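# Refit the band over the corner guard and carton

## Task

Get the band seated around the carton again so it passes over both the corner guard and the carton, with the corner guard sitting in its proper spot once you finish and the carton resting flat (not tilted).

## Robot and tools

Robot: two arms, left_arm and right_arm, facing each other across a table. left_arm's base is at (+0.003, +0.453, +0.144) m in the scene frame (the +y side), right_arm's at (-0.002, -0.455, +0.108) m. Arm names do not match image left/right. Scene frame: origin at table centre, table surface at z = +0.020 m, +z up. Fixed cameras and the table use the scene frame. Each arm reports its hand pose, velocities and wrist-camera pose in its own base frame. Motion offsets are taken along the current Hand target's own axes.

Gripper: fingers point along its +x; they open and close along its y. end_effector_position is the midpoint between the fingers, roughly 3 to 4 cm short of the tips. Only the final 1.5 cm of each finger's inner face is flat. Reported poses can be a few cm off, more at long reach. Friction and weight can leave the hand low, short or tilted, and small moves may misfire, so check position and tilt after each move and correct. The controller limits commanded orientation to 32 degrees from the measured one per step.

execute_actions(actions, cameras): actions is a list of actions; each action is a table of up to 15 rows, one row per 1/30 s step; a short table repeats its final row to fill 15 steps. Every row holds 14 numbers in [-1, 1], both arms always: left_arm dx, dy, dz, rx, ry, rz, opening, then right_arm's seven in the same order. dx..rz are an offset from that arm's Hand target as it stood when the action began (each row is measured from that start, not the prior row), so resending an offset moves further. Scale: 1.0 = 0.6 m or 180 degrees; rx, ry, rz form a single rotation vector. All six pose numbers at 0 re-command the current Hand target. Opening is absolute: +1 fully open (0.080 m), -1 closed; empty fingers touch near -0.78. Allow at least 0.6 s for a full close. cameras: names, ["all"], [] or null (null gives all only when actions is empty). An empty actions list returns images and full state.

move(target, speed, blend, opening_speed, grip_force, blocking, cameras): drives grippers in straight lines. target is one 14-number row laid out as above, or a list of up to 15 such rows; every row is an offset from the same starting Hand targets, not from the previous row. Whole move at most 10 s, minimum 0.5 s. speed: m/s, 0.002 to 4.3, default 0.25 (rotation capped at twice that in rad/s); one value or one per target. blend: corner rounding in m, one value or per target; 0 stops at each. opening_speed: rate of the commanded opening per second on the -1..+1 scale, at least 0.2. grip_force: newtons per finger pad, 8 to 34, one value or one per arm; it persists until changed. blocking=false returns after about 0.5 s while the move continues. Paths ignore obstacles and the other arm; faster moves lag and stray more and hit harder. Keep paths away from an arm's own base. The result adds a move: line with the ending (done, off_target, moving, held, blocked, fault) and limits (paced = pose clipped, held = steps withheld). done means at rest within 8 mm and 2 degrees; blocked means stopped far from its goal by an obstacle, and that arm then holds.

wait(seconds): 0 to 10 s, arms keep their last command; returns early if a running move ends. stop(): brakes the running move. zoom_image(camera, region): region [x0, y0, x1, y1] in pixels of that camera's newest image, at most 504 by 504. finished_scene(scene): ends the current scene, irreversible; pass the current scene's number.

Results: Hand target is the last commanded pose after clipping; the gripper often rests short, and only a new command (even zeros) pursues it again; send the remaining distance if needed. grip_measured uses the opening scale, may be off by about 2 mm, and reads slightly narrower than a squeezed part; the last Joint positions value is the opening in metres. To grip, command about 0.08 below the reading at first contact. Joint velocities marked within noise omit hand velocities. Joint torques include the arm's own weight; External joint torques estimate outside pushback (a push toward larger joint values lowers it). Tool commands lists current commands; without it, the last sent value applies. To keep a gripper unchanged, resend its current opening, since 0 is a real command.

Cameras: cam_head_left, cam_head_right, cam_high, cam_low, cam_left_wrist, cam_right_wrist, all 896x504, with calibration given (errors of a few mm and under a few degrees).

Avoid: letting anything drop or leave the table, releasing moving parts, fast impacts, hard presses, any contact between the two arms or grippers, strain on wrist camera cables, and pushing past contact. Contact torque at a joint limit (waist 18, shoulder 22.3, elbow 22.2, wrist pitch 5.86, wrist yaw 5.84, wrist roll 5.48 N m, held weight included) halts that arm for 10 s. Motors heat when loaded, stretched or pushing unreachably; MOTOR HOT appears at 50 °C and at 95 °C the arm is held 30 to 60 s or goes limp. Large single-step targets can trigger an OVER-SPEED fault. Loose objects may occasionally be nudged by outside pushes. Joint ranges (rad): waist ±3.054, shoulder 0 to 3.142, elbow 0 to 2.356, wrist pitch and yaw ±1.571, wrist roll ±3.142.

Each tool is called as name([rows], argument=value, ...), one row to a line, values as JSON.

## Session

execute_actions(actions=[])

Scene clock: 0.00 s.
left_arm: end_effector_position=(+0.2450, -0.2521, +0.1755) grip_measured=+1.000 end_effector_quat_wxyz=(+0.549, +0.543, +0.261, -0.580) | right_arm: end_effector_position=(+0.3905, -0.0510, +0.3143) grip_measured=+1.000 end_effector_quat_wxyz=(+0.793, -0.240, +0.107, -0.550)
Joint positions: left_arm=[-0.744 1.554 1.347 -0.97 0.13 1.122 0.08] | right_arm=[0.257 1.733 1.063 1.317 1.413 -1.166 0.08]
Joint velocities: within noise
Joint torques (N m): no reading
External joint torques (N m): no reading
Motor temperatures (°C): left_arm=[31 33 31 33 32 32] | right_arm=[27 32 28 41 33 30]
Heat: left arm: hottest shoulder 33 °C (+0.0 °C/min); right arm: hottest wrist pitch 41 °C (+0.0 °C/min).
Hand target: left_arm +0.2454, -0.2526, +0.1781; +0.551, +0.543, +0.257, -0.579 | right_arm +0.3897, -0.0512, +0.3176; +0.794, -0.236, +0.103, -0.551
Tool commands: left_gripper/opening=+1.0 right_gripper/opening=+1.0
camera_calibration:
cam_left_wrist: T_world_to_cam=[[-0.910067, 0.300429, -0.285517, 0.353842], [0.289746, 0.953753, 0.0800178, 0.184367], [0.296352, -0.00990575, -0.955027, 0.170107], [0, 0, 0, 1]] pos_world=[0.218189, -0.280459, 0.248732]
cam_right_wrist: T_world_to_cam=[[-0.841164, -0.234243, 0.487415, 0.164554], [-0.518653, 0.0942662, -0.849772, 0.499266], [0.153106, -0.967597, -0.200784, 0.0354575], [0, 0, 0, 1]] pos_world=[0.391934, 0.0257902, 0.351176]

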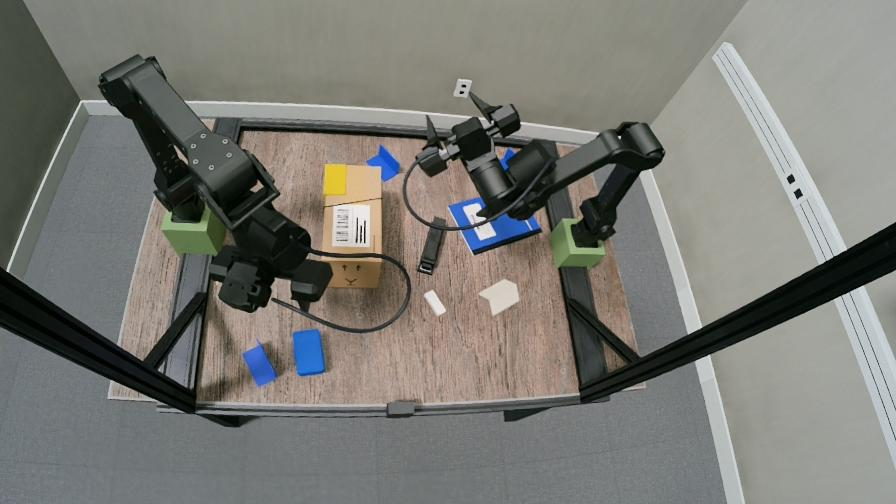

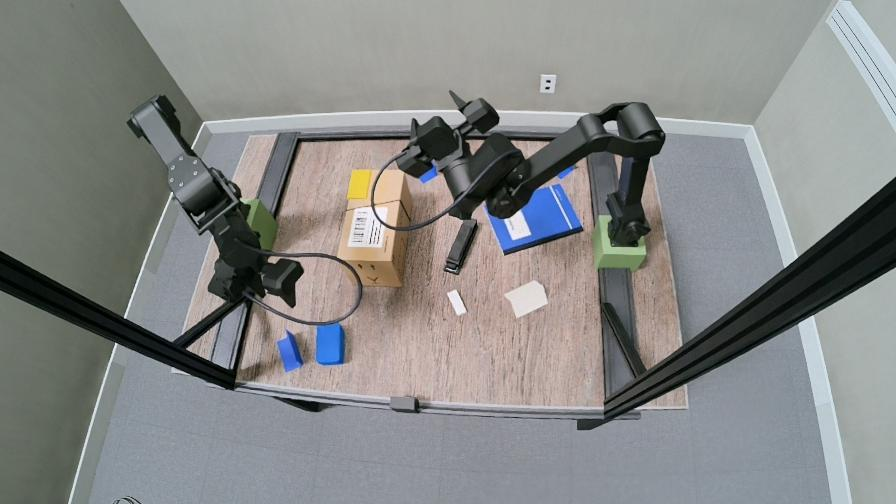

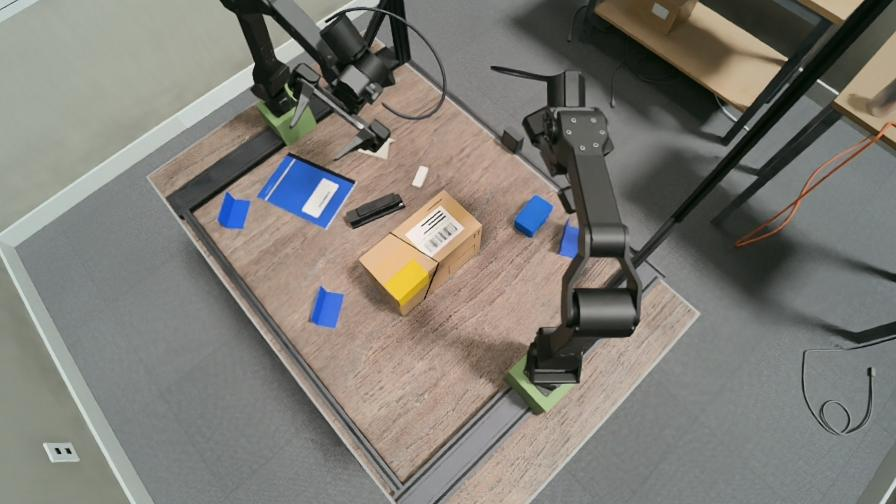

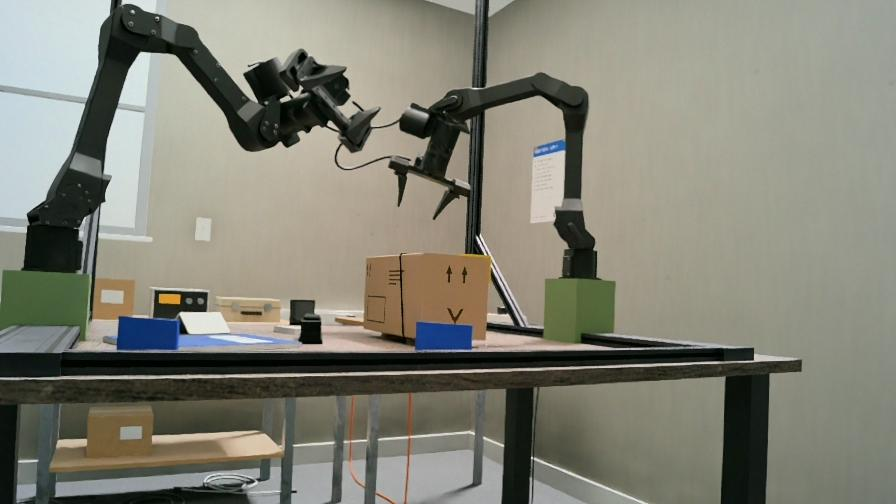

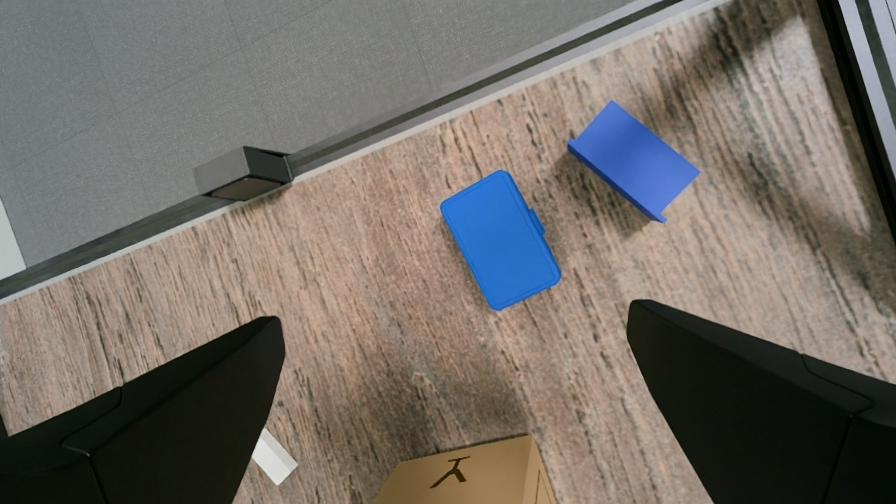

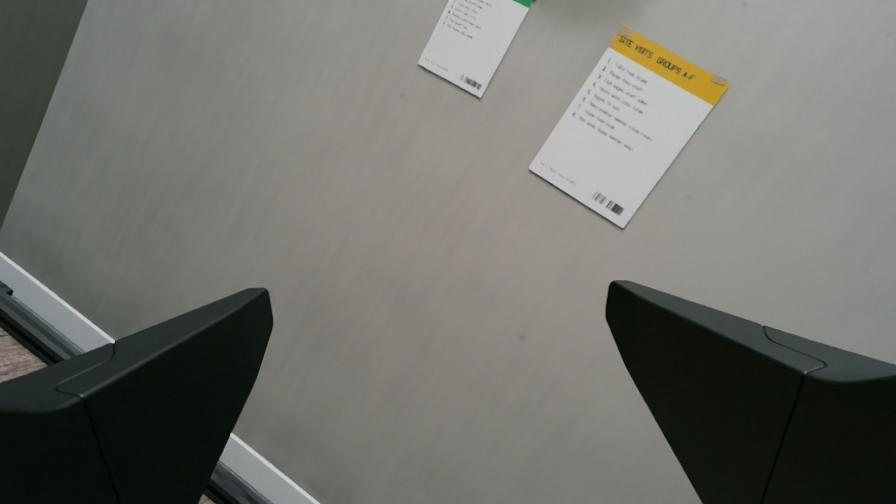

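zoom_image(camera="cam_head_left", region=[290, 140, 410, 300])

zoom_image(camera="cam_head_right", region=[310, 150, 430, 310])

zoom_image(camera="cam_high", region=[340, 170, 510, 330])

zoom_image(camera="cam_low", region=[350, 230, 510, 360])

Scaled by 3.150.

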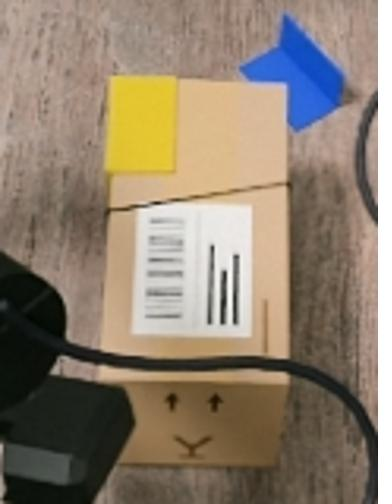

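Scaled by 3.150.

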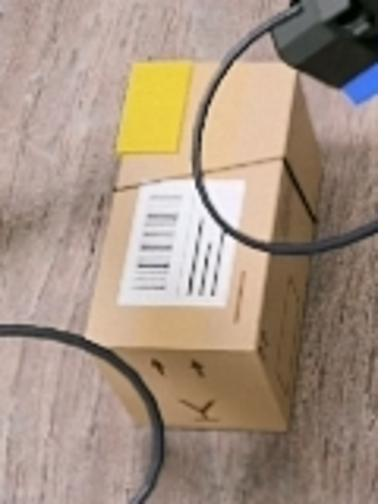

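Scaled by 2.965.

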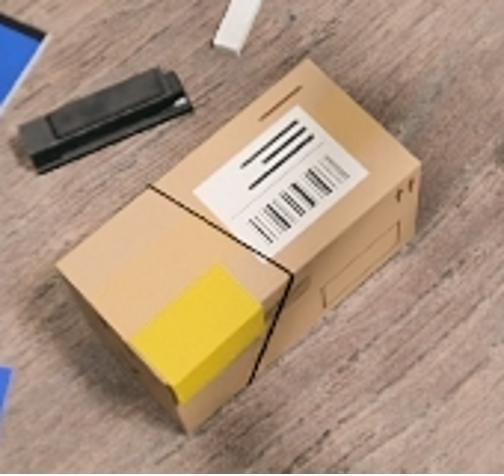

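Scaled by 3.150.

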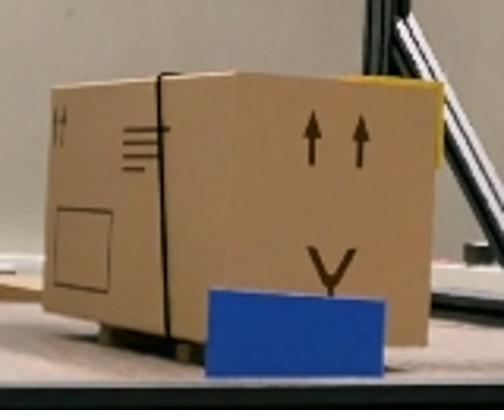

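move(target=[-0.1258, -0.053, -0.4038, -0.5925, 0.1553, 0.019, -0.4, -0.1037, 0.1443, -0.3863, 0.1106, 0.001, 0.3939, 1], speed=0.25, cameras=["all"])

Scene clock: 46.70 s.
left_arm: end_effector_position=(+0.2817, -0.0012, +0.1686) grip_measured=-0.397 end_effector_quat_wxyz=(+0.705, +0.001, +0.709, -0.002) | right_arm: end_effector_position=(+0.3411, -0.0298, +0.0705) grip_measured=+1.000 end_effector_quat_wxyz=(+0.992, -0.003, +0.128, +0.000)
Joint positions: left_arm=[-0.003 1.613 1.451 -1.413 0.002 0.001 0.017] | right_arm=[-0.151 1.695 0.205 1.23 -0.145 -0.044 0.08]
Joint torques (N m): left_arm=[0.27 -4.79 5.85 0.04 -0.1 -0.03] | right_arm=[-0.24 -4 2.94 1.49 -0.17 0.14]
External joint torques (N m): left_arm=[0.27 1.05 0.36 -0.29 -0.09 -0.03] | right_arm=[-0.24 0.12 -0.3 -0.11 -0.15 0.13]
Motor temperatures (°C): left_arm=[31 37 34 34 32 32] | right_arm=[27 38 30 43 33 30]
Heat: left arm: hottest shoulder 37 °C (+5.1 °C/min); right arm: hottest wrist pitch 43 °C (+2.6 °C/min).
Hand target: left_arm +0.2850, -0.0002, +0.1701; +0.707, +0.000, +0.707, +0.000 | right_arm +0.3399, -0.0300, +0.0684; +0.991, +0.000, +0.131, +0.000
Off the commanded pose: left_arm 0.004 m, 0 deg | right_arm 0.003 m, 0 deg.
move: done
camera_calibration:
cam_left_wrist: T_world_to_cam=[[-0.0394347, -0.998978, 0.0220779, 0.0112312], [-0.932463, 0.0447318, 0.358486, 0.231228], [-0.359107, -0.00645002, -0.933274, 0.336082], [0, 0, 0, 1]] pos_world=[0.336743, 0.0030442, 0.230516]
cam_right_wrist: T_world_to_cam=[[-0.0498195, -0.998679, 0.012542, -0.0124999], [-0.585522, 0.0190311, -0.810433, 0.282274], [0.809125, -0.047719, -0.585697, -0.154609], [0, 0, 0, 1]] pos_world=[0.289753, -0.0252331, 0.138367]

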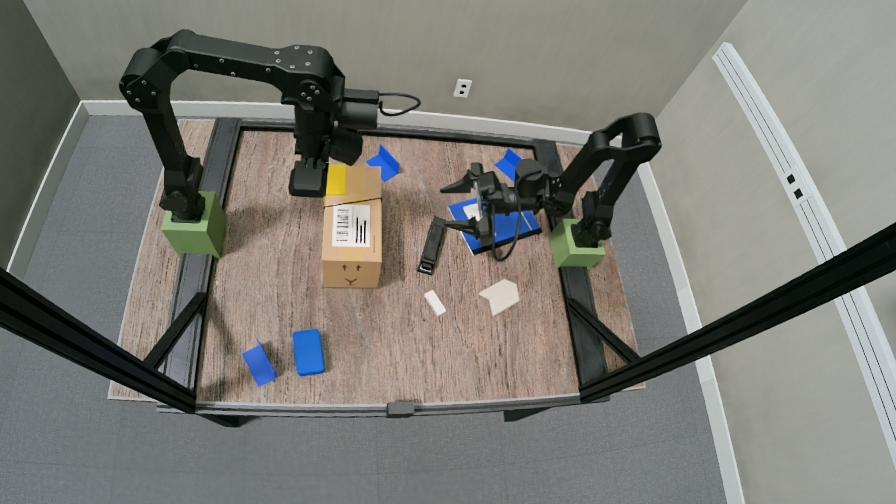

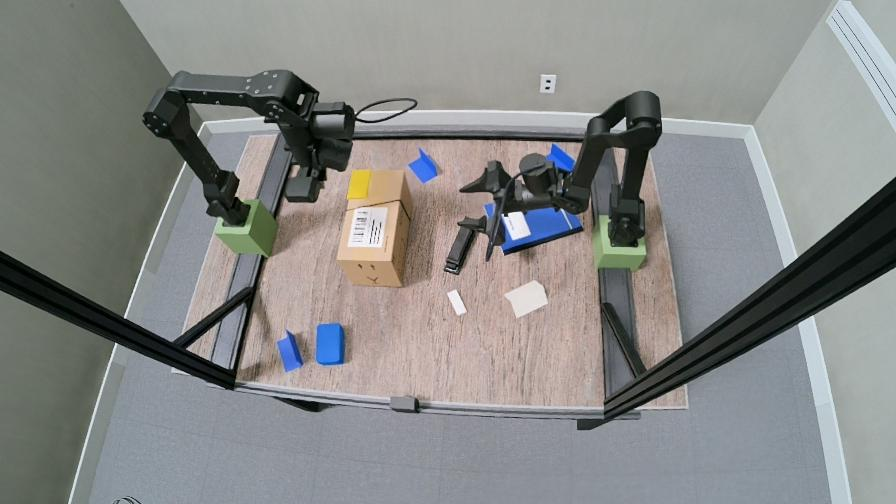

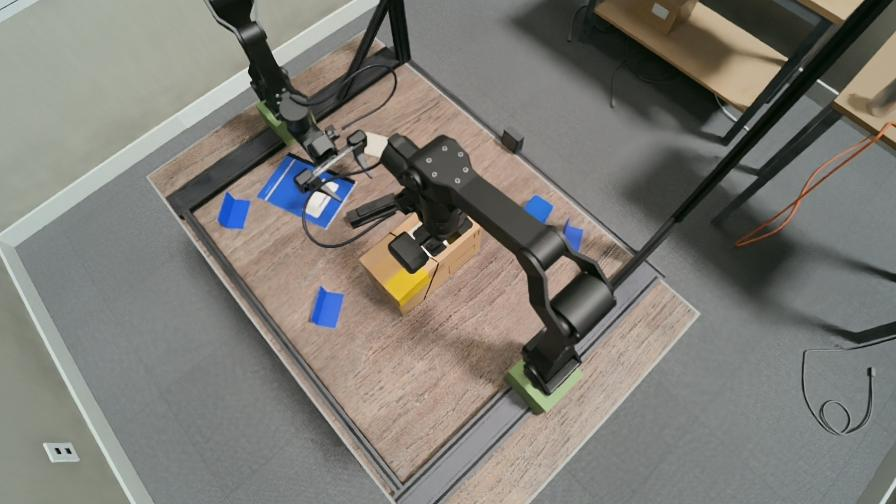

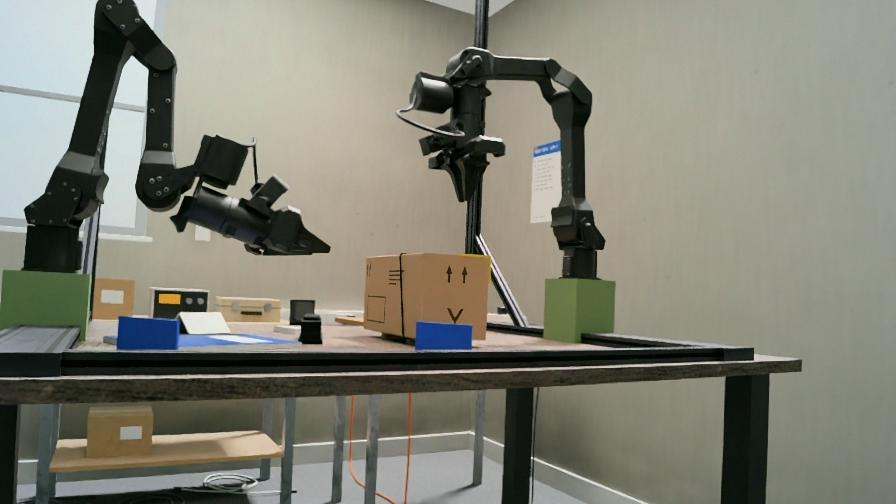

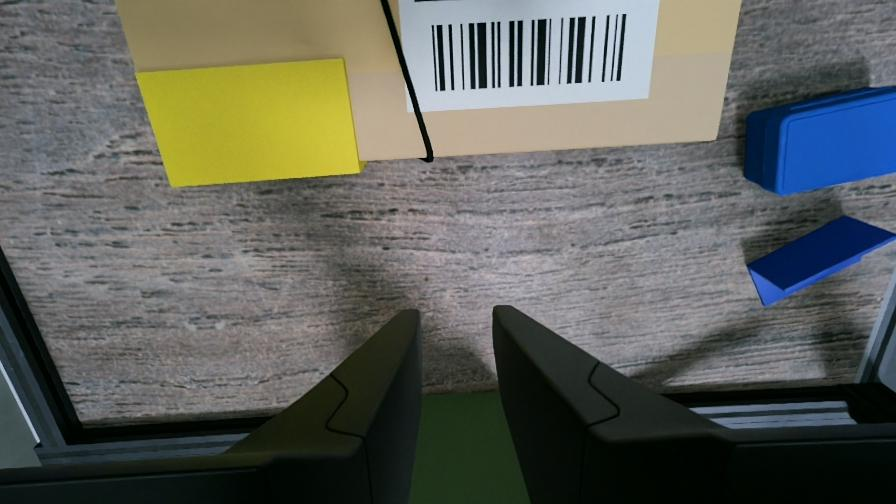

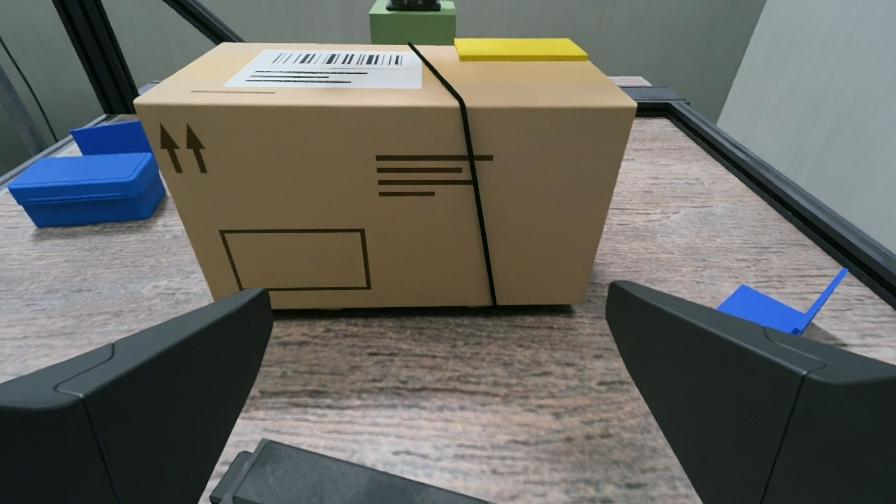

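move(target=[0.1452, 0.0157, 0.0413, 0, 0, 0, -0.45, 0, 0, 0, 0, 0, 0, 1], speed=0.15, cameras=["cam_left_wrist"])

Scene clock: 84.73 s.
left_arm: end_effector_position=(+0.3118, +0.0081, +0.0874) grip_measured=-0.447 end_effector_quat_wxyz=(+0.712, -0.001, +0.702, -0.001) | right_arm: end_effector_position=(+0.3412, -0.0298, +0.0705) grip_measured=+1.000 end_effector_quat_wxyz=(+0.992, -0.003, +0.128, +0.000)
Joint positions: left_arm=[0.027 1.736 1.262 -1.083 0.002 0.027 0.015] | right_arm=[-0.151 1.696 0.205 1.231 -0.145 -0.044 0.08]
Joint torques (N m): left_arm=[0.23 -5.69 3.08 0.26 -0.1 0.1] | right_arm=[-0.22 -3.98 2.95 1.48 -0.16 0.13]
External joint torques (N m): left_arm=[0.23 0.88 -2.26 -0.08 -0.1 0.1] | right_arm=[-0.24 0.1 -0.21 -0.09 -0.13 0.13]
Motor temperatures (°C): left_arm=[31 36 34 33 32 32] | right_arm=[27 34 30 51 33 30]
Heat: left arm: hottest shoulder 36 °C (+0.0 °C/min); right arm: hottest wrist pitch 51 °C (+9.0 °C/min). Fold the right arm in close to its base, or ease its load, before you think long.
Hand target: left_arm +0.3098, +0.0093, +0.0831; +0.707, +0.000, +0.707, +0.000 | right_arm +0.3400, -0.0300, +0.0684; +0.991, +0.000, +0.130, +0.000
Off the commanded pose: left_arm 0.005 m, 1 deg | right_arm 0.002 m, 0 deg.
MOTOR HOT: joint 4 (wrist pitch) of the right arm reports 51 °C; the controller stops that arm at 95 °C. To cool a motor, set the load down, stop pushing, or move to a pose that needs little force.
move: done
camera_calibration:
cam_left_wrist: T_world_to_cam=[[-0.036033, -0.99913, 0.0209912, 0.0225562], [-0.939281, 0.0410323, 0.340686, 0.291746], [-0.34125, -0.00744067, -0.939943, 0.266186], [0, 0, 0, 1]] pos_world=[0.365681, 0.0125461, 0.150332]
Images, in order (width x height): cam_left_wrist 896x504.

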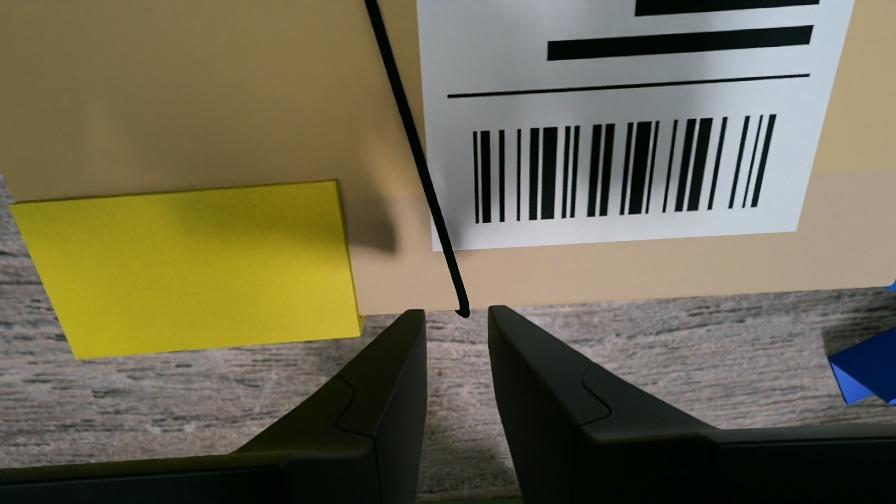

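move(target=[0.0377, 0.0012, 0.0, 0, 0, 0, -0.45, 0, 0, 0, 0, 0, 0, 1], speed=0.1, cameras=["cam_left_wrist"])

zoom_image(camera="cam_left_wrist", region=[360, 240, 560, 380])

Scene clock: 99.03 s.
left_arm: end_effector_position=(+0.3125, +0.0087, +0.0652) grip_measured=-0.447 end_effector_quat_wxyz=(+0.713, +0.000, +0.701, -0.001) | right_arm: end_effector_position=(+0.3412, -0.0298, +0.0705) grip_measured=+1.000 end_effector_quat_wxyz=(+0.992, -0.003, +0.128, +0.000)
Joint positions: left_arm=[0.029 1.76 1.199 -0.994 0.002 0.029 0.015] | right_arm=[-0.151 1.696 0.205 1.231 -0.145 -0.044 0.08]
Joint torques (N m): left_arm=[0.27 -5.65 2.87 0.26 -0.1 0.1] | right_arm=[-0.2 -3.99 2.88 1.5 -0.15 0.12]
External joint torques (N m): left_arm=[0.29 0.98 -2.38 -0.09 -0.1 0.1] | right_arm=[-0.19 0.17 -0.39 -0.1 -0.13 0.11]
Heat: left arm: hottest shoulder 36 °C (-1.0 °C/min); right arm: hottest wrist pitch 52 °C (+10.2 °C/min). Fold the right arm in close to its base, or ease its load, before you think long.
Hand target: left_arm +0.3099, +0.0100, +0.0604; +0.707, +0.000, +0.707, +0.000 | right_arm +0.3400, -0.0300, +0.0684; +0.991, +0.000, +0.130, +0.000
Off the commanded pose: left_arm 0.006 m, 1 deg | right_arm 0.002 m, 0 deg.
MOTOR HOT: still on. Joint 4 (wrist pitch) of the right arm reports 52 °C.
move: done
camera_calibration:
cam_left_wrist: T_world_to_cam=[[-0.0364218, -0.999119, 0.0208344, 0.0237991], [-0.939926, 0.0413303, 0.338868, 0.30018], [-0.339431, -0.00724063, -0.940603, 0.245003], [0, 0, 0, 1]] pos_world=[0.366175, 0.0131456, 0.128234]
Images, in order (width x height): cam_left_wrist 896x504.

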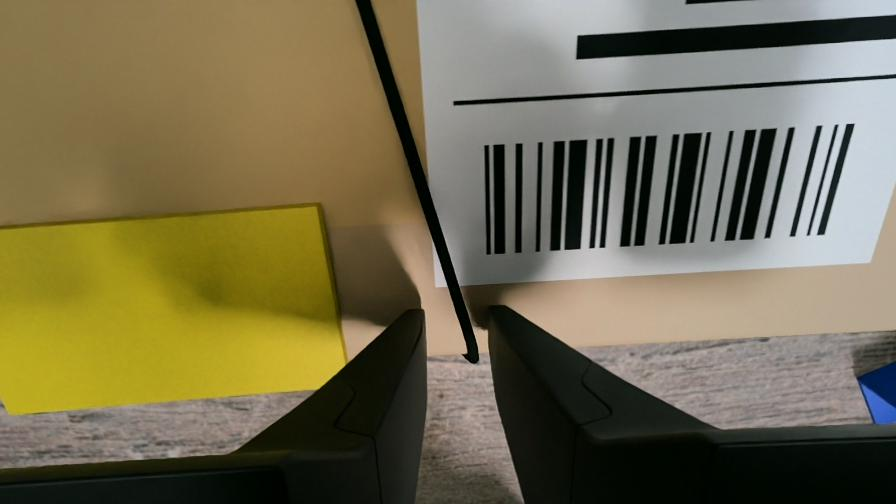

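Scaled by 2.520.

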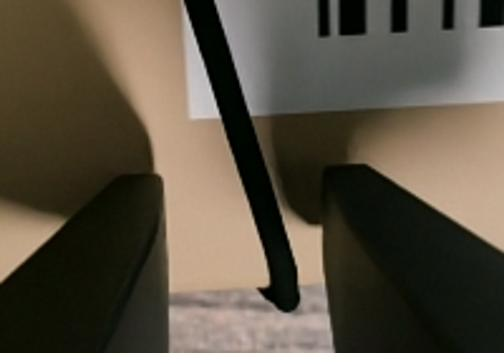

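move(target=[0.0045, 0.0, 0.0, 0, 0, 0, -0.45, 0, 0, 0, 0, 0, 0, 1], speed=0.06, cameras=["cam_left_wrist"])

zoom_image(camera="cam_left_wrist", region=[360, 240, 560, 380])

Scene clock: 106.17 s.
left_arm: end_effector_position=(+0.3125, +0.0087, +0.0627) grip_measured=-0.447 end_effector_quat_wxyz=(+0.713, +0.000, +0.701, -0.001) | right_arm: end_effector_position=(+0.3412, -0.0298, +0.0705) grip_measured=+1.000 end_effector_quat_wxyz=(+0.992, -0.003, +0.128, +0.000)
Joint positions: left_arm=[0.029 1.763 1.192 -0.983 0.002 0.029 0.015] | right_arm=[-0.151 1.696 0.205 1.231 -0.145 -0.044 0.08]
Joint torques (N m): left_arm=[0.28 -5.59 2.91 0.25 -0.1 0.1] | right_arm=[-0.27 -4 2.94 1.49 -0.16 0.14]
External joint torques (N m): left_arm=[0.28 1.06 -2.36 -0.11 -0.09 0.1] | right_arm=[-0.27 0.13 -0.27 -0.11 -0.13 0.13]
Heat: left arm: hottest shoulder 37 °C (+0.0 °C/min); right arm: hottest wrist pitch 53 °C (+10.1 °C/min). Fold the right arm in close to its base, or ease its load, before you think long.
Hand target: left_arm +0.3099, +0.0100, +0.0577; +0.707, +0.000, +0.707, +0.000 | right_arm +0.3400, -0.0300, +0.0684; +0.991, +0.000, +0.130, +0.000
Off the commanded pose: left_arm 0.006 m, 1 deg | right_arm 0.002 m, 0 deg.
MOTOR HOT: still on. Joint 4 (wrist pitch) of the right arm reports 53 °C.
move: done
camera_calibration:
cam_left_wrist: T_world_to_cam=[[-0.0364386, -0.999119, 0.0208098, 0.0238604], [-0.940171, 0.0413325, 0.338185, 0.3012], [-0.338747, -0.00724177, -0.940849, 0.242432], [0, 0, 0, 1]] pos_world=[0.366173, 0.0131456, 0.125734]
Images, in order (width x height): cam_left_wrist 896x504.

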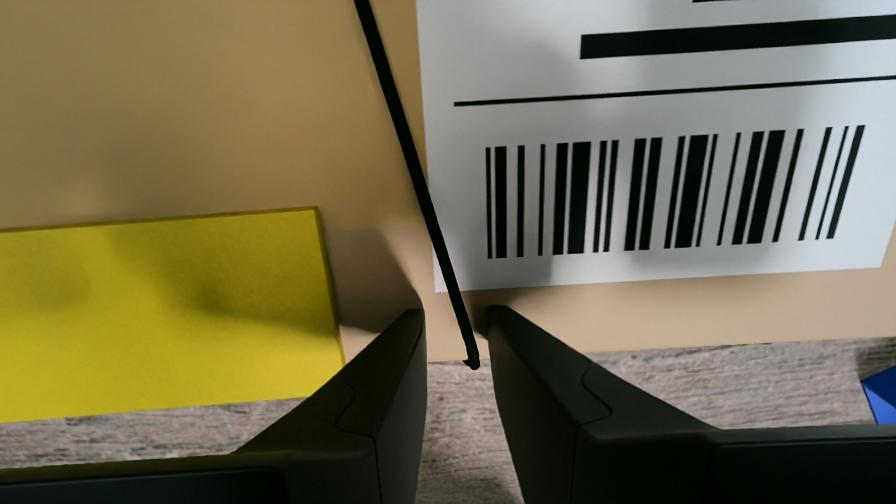

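Scaled by 2.520.

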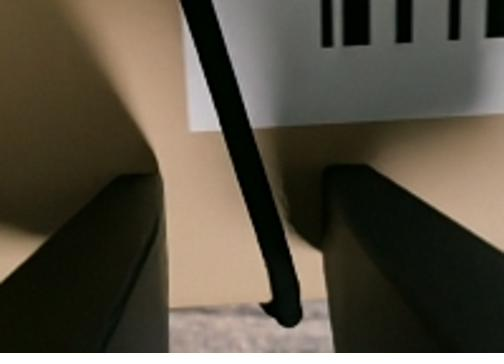

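move(target=[0.0045, 0.0, 0.0, 0, 0, 0, -0.45, 0, 0, 0, 0, 0, 0, 1], speed=0.06, cameras=[])

Scene clock: 110.03 s.
left_arm: end_effector_position=(+0.3123, +0.0087, +0.0615) grip_measured=-0.447 end_effector_quat_wxyz=(+0.713, +0.000, +0.701, -0.001) | right_arm: end_effector_position=(+0.3412, -0.0298, +0.0705) grip_measured=+1.000 end_effector_quat_wxyz=(+0.992, -0.003, +0.128, +0.000)
Joint positions: left_arm=[0.029 1.763 1.188 -0.978 0.002 0.029 0.015] | right_arm=[-0.151 1.696 0.205 1.231 -0.145 -0.044 0.08]
Joint torques (N m): left_arm=[0.27 -5.25 2.59 0.61 -0.1 0.09] | right_arm=[-0.26 -3.97 2.97 1.5 -0.17 0.12]
External joint torques (N m): left_arm=[0.28 1.35 -2.61 0.26 -0.1 0.09] | right_arm=[-0.25 0.15 -0.27 -0.09 -0.15 0.11]
Heat: left arm: hottest shoulder 37 °C (+0.0 °C/min); right arm: hottest wrist pitch 53 °C (+9.1 °C/min). Fold the right arm in close to its base, or ease its load, before you think long.
Hand target: left_arm +0.3098, +0.0100, +0.0550; +0.707, +0.000, +0.707, +0.000 | right_arm +0.3400, -0.0300, +0.0684; +0.991, +0.000, +0.130, +0.000
Off the commanded pose: left_arm 0.007 m, 1 deg | right_arm 0.002 m, 0 deg.
MOTOR HOT: still on. Joint 4 (wrist pitch) of the right arm reports 53 °C.
move: done
No camera images: "cameras" was empty.

move([
  [-0.001, 0, 0, 0, 0, 0, -1.0, 0, 0, 0, 0, 0, 0, 1],
  [-0.035, 0, -0.013, 0, 0, 0, -1.0, 0, 0, 0, 0, 0, 0, 1],
  [-0.049, 0, -0.0488, 0, 0, 0, -1.0, 0, 0, 0, 0, 0, 0, 1],
], speed=0.05, blend=[0, 0.003, 0], opening_speed=0.5, cameras=["cam_left_wrist", "cam_right_wrist", "cam_low"])

zoom_image(camera="cam_right_wrist", region=[360, 20, 660, 320])

Scene clock: 127.60 s.
left_arm: end_effector_position=(+0.2868, +0.0114, +0.0807) grip_measured=-0.764 end_effector_quat_wxyz=(+0.708, +0.000, +0.706, +0.003) | right_arm: end_effector_position=(+0.3412, -0.0298, +0.0705) grip_measured=+1.000 end_effector_quat_wxyz=(+0.992, -0.003, +0.128, +0.000)
Joint positions: left_arm=[0.037 1.659 1.148 -1.056 -0.005 0.033 0.001] | right_arm=[-0.151 1.696 0.205 1.231 -0.145 -0.044 0.08]
Joint torques (N m): left_arm=[-0.12 -8.41 2.55 -0.9 0.1 0.1] | right_arm=[-0.18 -3.97 2.95 1.48 -0.16 0.14]
External joint torques (N m): left_arm=[-0.09 -2.44 -2.76 -1.23 0.11 0.1] | right_arm=[-0.16 0.16 -0.32 -0.12 -0.15 0.13]
Heat: left arm: hottest shoulder 36 °C (+0.0 °C/min); right arm: hottest wrist pitch 53 °C (+4.0 °C/min). Fold the right arm in close to its base, or ease its load, before you think long.
Hand target: left_arm +0.2805, +0.0100, +0.0844; +0.707, +0.000, +0.707, +0.000 | right_arm +0.3400, -0.0300, +0.0684; +0.991, +0.000, +0.130, +0.000
Off the commanded pose: left_arm 0.007 m, 0 deg | right_arm 0.002 m, 0 deg.
MOTOR HOT: still on. Joint 4 (wrist pitch) of the right arm reports 53 °C.
move: done
camera_calibration:
cam_left_wrist: T_world_to_cam=[[-0.0312108, -0.999403, 0.0148479, 0.0242489], [-0.935577, 0.0344389, 0.351439, 0.268516], [-0.35174, -0.0029227, -0.936093, 0.253987], [0, 0, 0, 1]] pos_world=[0.341312, 0.0157294, 0.143029]
cam_right_wrist: T_world_to_cam=[[-0.0497662, -0.998681, 0.0126052, -0.0125241], [-0.585235, 0.0189316, -0.810643, 0.282215], [0.809335, -0.0477196, -0.585405, -0.15471], [0, 0, 0, 1]] pos_world=[0.289752, -0.0252331, 0.138366]
Images, in order (width x height): cam_low 896x504, cam_left_wrist 896x504, cam_right_wrist 896x504.

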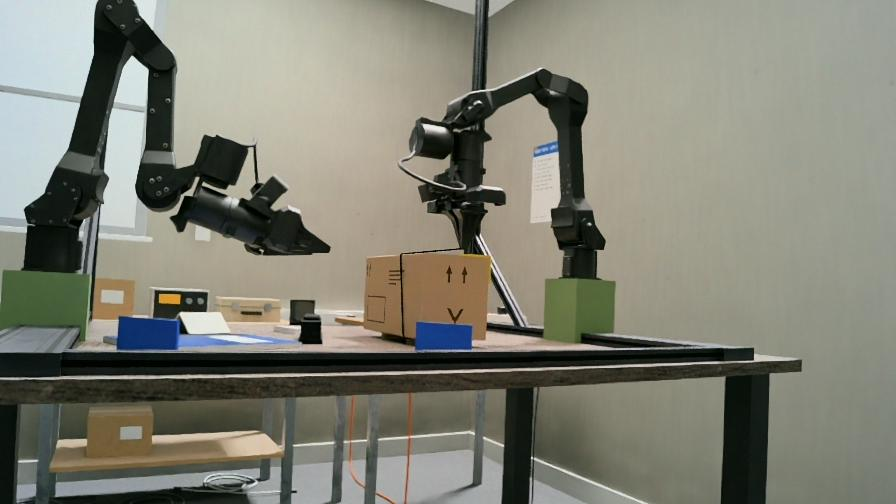

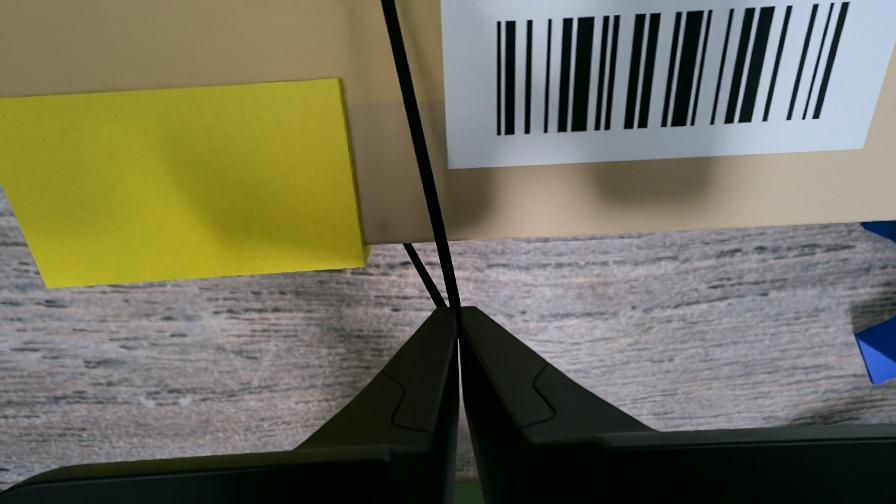

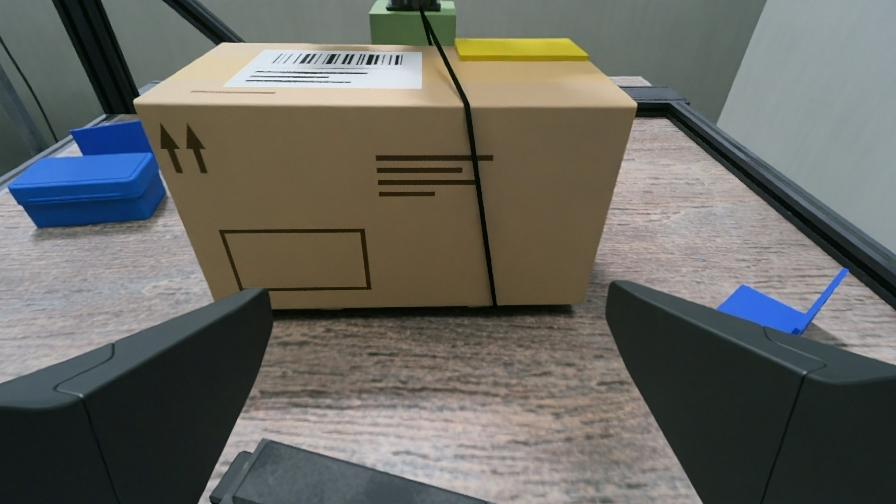

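Scaled by 1.680.

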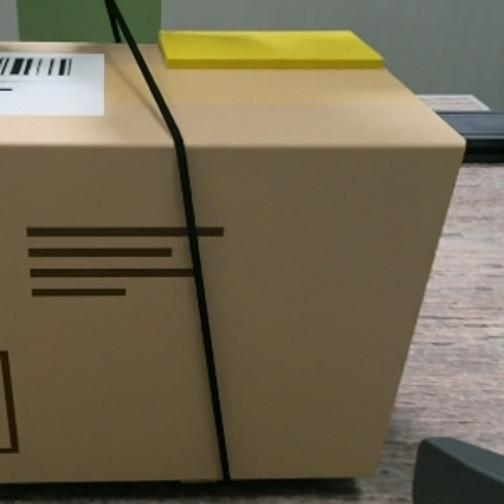

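move(target=[0.0, 0.185, 0.0, 0, 0, 0, -1.0, 0, 0, 0, 0, 0, 0, 1], speed=0.07, cameras=["cam_left_wrist", "cam_right_wrist"])

zoom_image(camera="cam_right_wrist", region=[360, 20, 660, 320])

Scene clock: 142.50 s.
left_arm: end_effector_position=(+0.2821, +0.1149, +0.0822) grip_measured=-0.764 end_effector_quat_wxyz=(+0.710, -0.001, +0.704, -0.008) | right_arm: end_effector_position=(+0.3412, -0.0298, +0.0705) grip_measured=+1.000 end_effector_quat_wxyz=(+0.992, -0.003, +0.128, +0.000)
Joint positions: left_arm=[0.394 1.723 1.226 -1.071 0.015 0.404 0.001] | right_arm=[-0.151 1.696 0.205 1.231 -0.145 -0.044 0.08]
Joint torques (N m): left_arm=[1.19 -6.04 5.44 -0.69 -0.43 0.1] | right_arm=[-0.2 -4 2.93 1.49 -0.17 0.13]
External joint torques (N m): left_arm=[1.2 0.35 0.14 -1.03 -0.46 0.1] | right_arm=[-0.19 0.19 -0.35 -0.13 -0.15 0.12]
Heat: left arm: hottest shoulder 40 °C (+4.0 °C/min); right arm: hottest wrist pitch 54 °C (+3.0 °C/min). Fold the right arm in close to its base, or ease its load, before you think long.
Hand target: left_arm +0.2805, +0.1210, +0.0845; +0.707, +0.000, +0.707, +0.000 | right_arm +0.3400, -0.0300, +0.0684; +0.991, +0.000, +0.130, +0.000
Off the commanded pose: left_arm 0.007 m, 1 deg | right_arm 0.002 m, 0 deg.
MOTOR HOT: still on. Joint 4 (wrist pitch) of the right arm reports 54 °C.
move: done
camera_calibration:
cam_left_wrist: T_world_to_cam=[[-0.0458686, -0.998453, 0.031428, 0.130168], [-0.936745, 0.0539195, 0.345833, 0.258638], [-0.346993, -0.0135772, -0.937769, 0.254066], [0, 0, 0, 1]] pos_world=[0.336408, 0.11947, 0.144719]
cam_right_wrist: T_world_to_cam=[[-0.0497662, -0.998681, 0.0126052, -0.0125241], [-0.585235, 0.0189316, -0.810643, 0.282215], [0.809335, -0.0477196, -0.585405, -0.15471], [0, 0, 0, 1]] pos_world=[0.289752, -0.0252331, 0.138366]
Images, in order (width x height): cam_left_wrist 896x504, cam_right_wrist 896x504.

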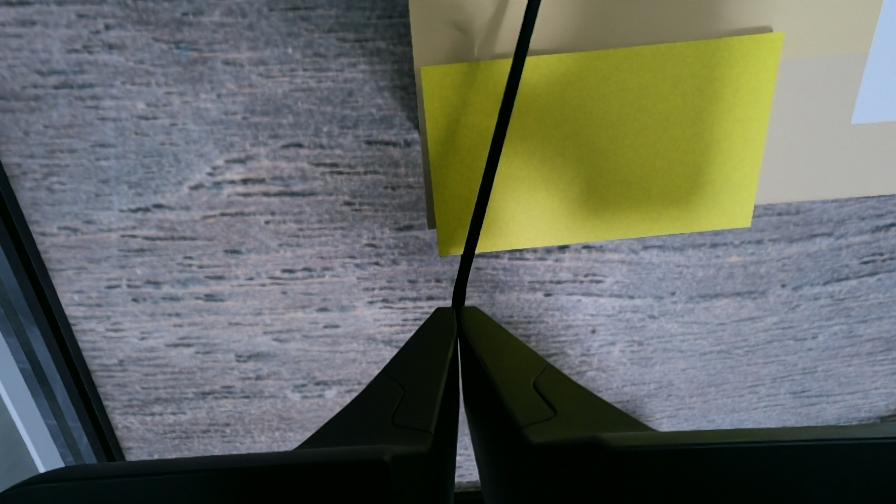

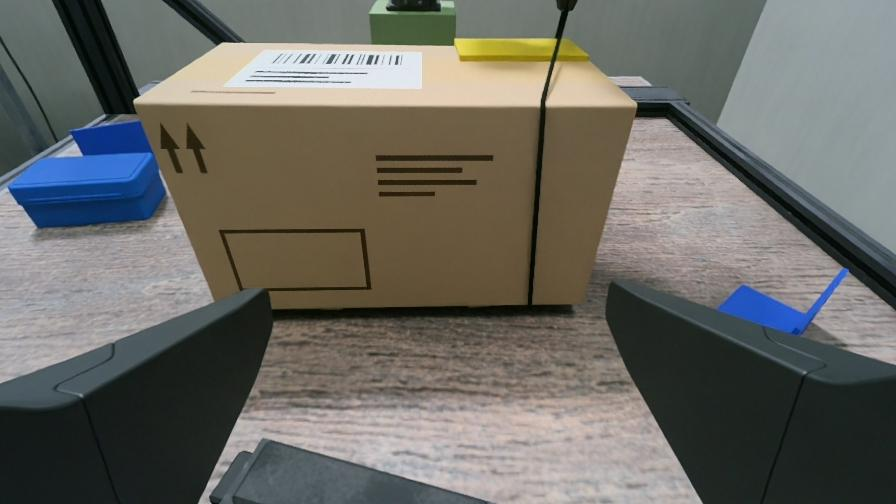

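Scaled by 1.680.

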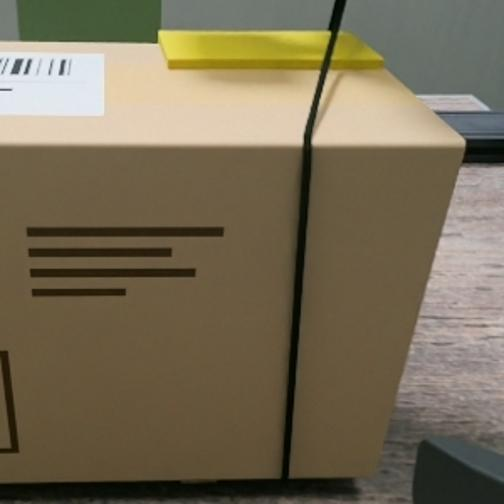

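move([
  [0, -0.0647, 0, 0, 0, 0, -1.0, 0, 0, 0, 0, 0, 0, 1],
  [0.0387, -0.0647, 0.0458, 0, 0, 0, -1.0, 0, 0, 0, 0, 0, 0, 1],
], speed=0.06, cameras=["cam_left_wrist", "cam_right_wrist"])

zoom_image(camera="cam_right_wrist", region=[360, 20, 660, 320])

Scene clock: 164.90 s.
left_arm: end_effector_position=(+0.3008, +0.0808, +0.0648) grip_measured=-0.764 end_effector_quat_wxyz=(+0.705, -0.003, +0.709, -0.001) | right_arm: end_effector_position=(+0.3412, -0.0298, +0.0705) grip_measured=+1.000 end_effector_quat_wxyz=(+0.992, -0.003, +0.128, +0.000)
Joint positions: left_arm=[0.264 1.775 1.216 -1.019 0.003 0.262 0.001] | right_arm=[-0.151 1.696 0.205 1.231 -0.145 -0.044 0.08]
Joint torques (N m): left_arm=[-0.25 -4.18 5.57 1.23 -0.11 -0.04] | right_arm=[-0.27 -4 2.93 1.5 -0.16 0.11]
External joint torques (N m): left_arm=[-0.16 2.54 0.34 0.91 -0.13 -0.04] | right_arm=[-0.24 0.13 -0.3 -0.1 -0.15 0.11]
Heat: left arm: hottest shoulder 39 °C (+2.0 °C/min); right arm: hottest wrist pitch 54 °C (+1.0 °C/min). Fold the right arm in close to its base, or ease its load, before you think long.
Hand target: left_arm +0.3080, +0.0822, +0.0611; +0.707, +0.000, +0.707, +0.000 | right_arm +0.3400, -0.0300, +0.0684; +0.991, +0.000, +0.130, +0.000
Off the commanded pose: left_arm 0.008 m, 1 deg | right_arm 0.002 m, 0 deg.
MOTOR HOT: still on. Joint 4 (wrist pitch) of the right arm reports 54 °C.
move: done
camera_calibration:
cam_left_wrist: T_world_to_cam=[[-0.0336563, -0.999119, 0.0250514, 0.0942932], [-0.932144, 0.0404222, 0.359824, 0.28281], [-0.36052, -0.0112412, -0.932684, 0.247283], [0, 0, 0, 1]] pos_world=[0.355943, 0.0855581, 0.126513]
cam_right_wrist: T_world_to_cam=[[-0.0497662, -0.998681, 0.0126052, -0.0125241], [-0.585235, 0.0189316, -0.810643, 0.282215], [0.809335, -0.0477196, -0.585405, -0.15471], [0, 0, 0, 1]] pos_world=[0.289752, -0.0252331, 0.138366]
Images, in order (width x height): cam_left_wrist 896x504, cam_right_wrist 896x504.

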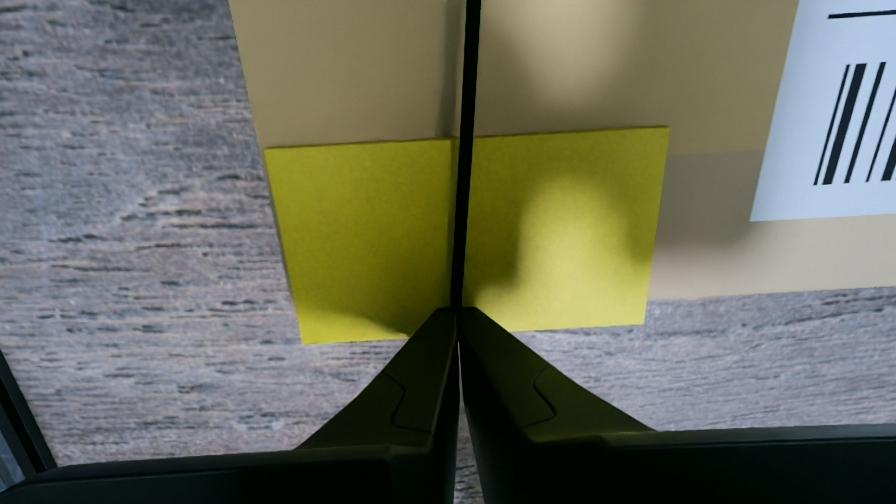

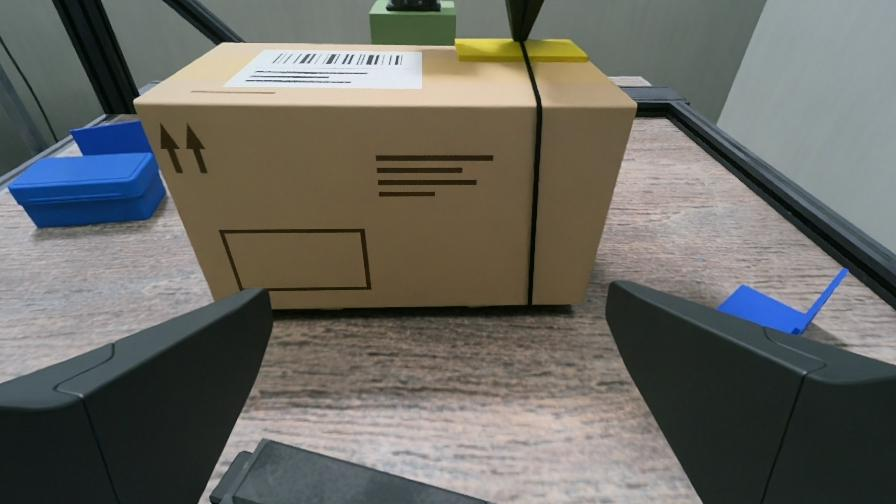

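Scaled by 1.680.

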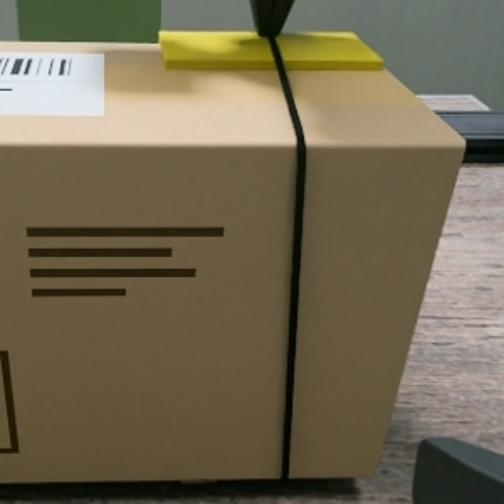

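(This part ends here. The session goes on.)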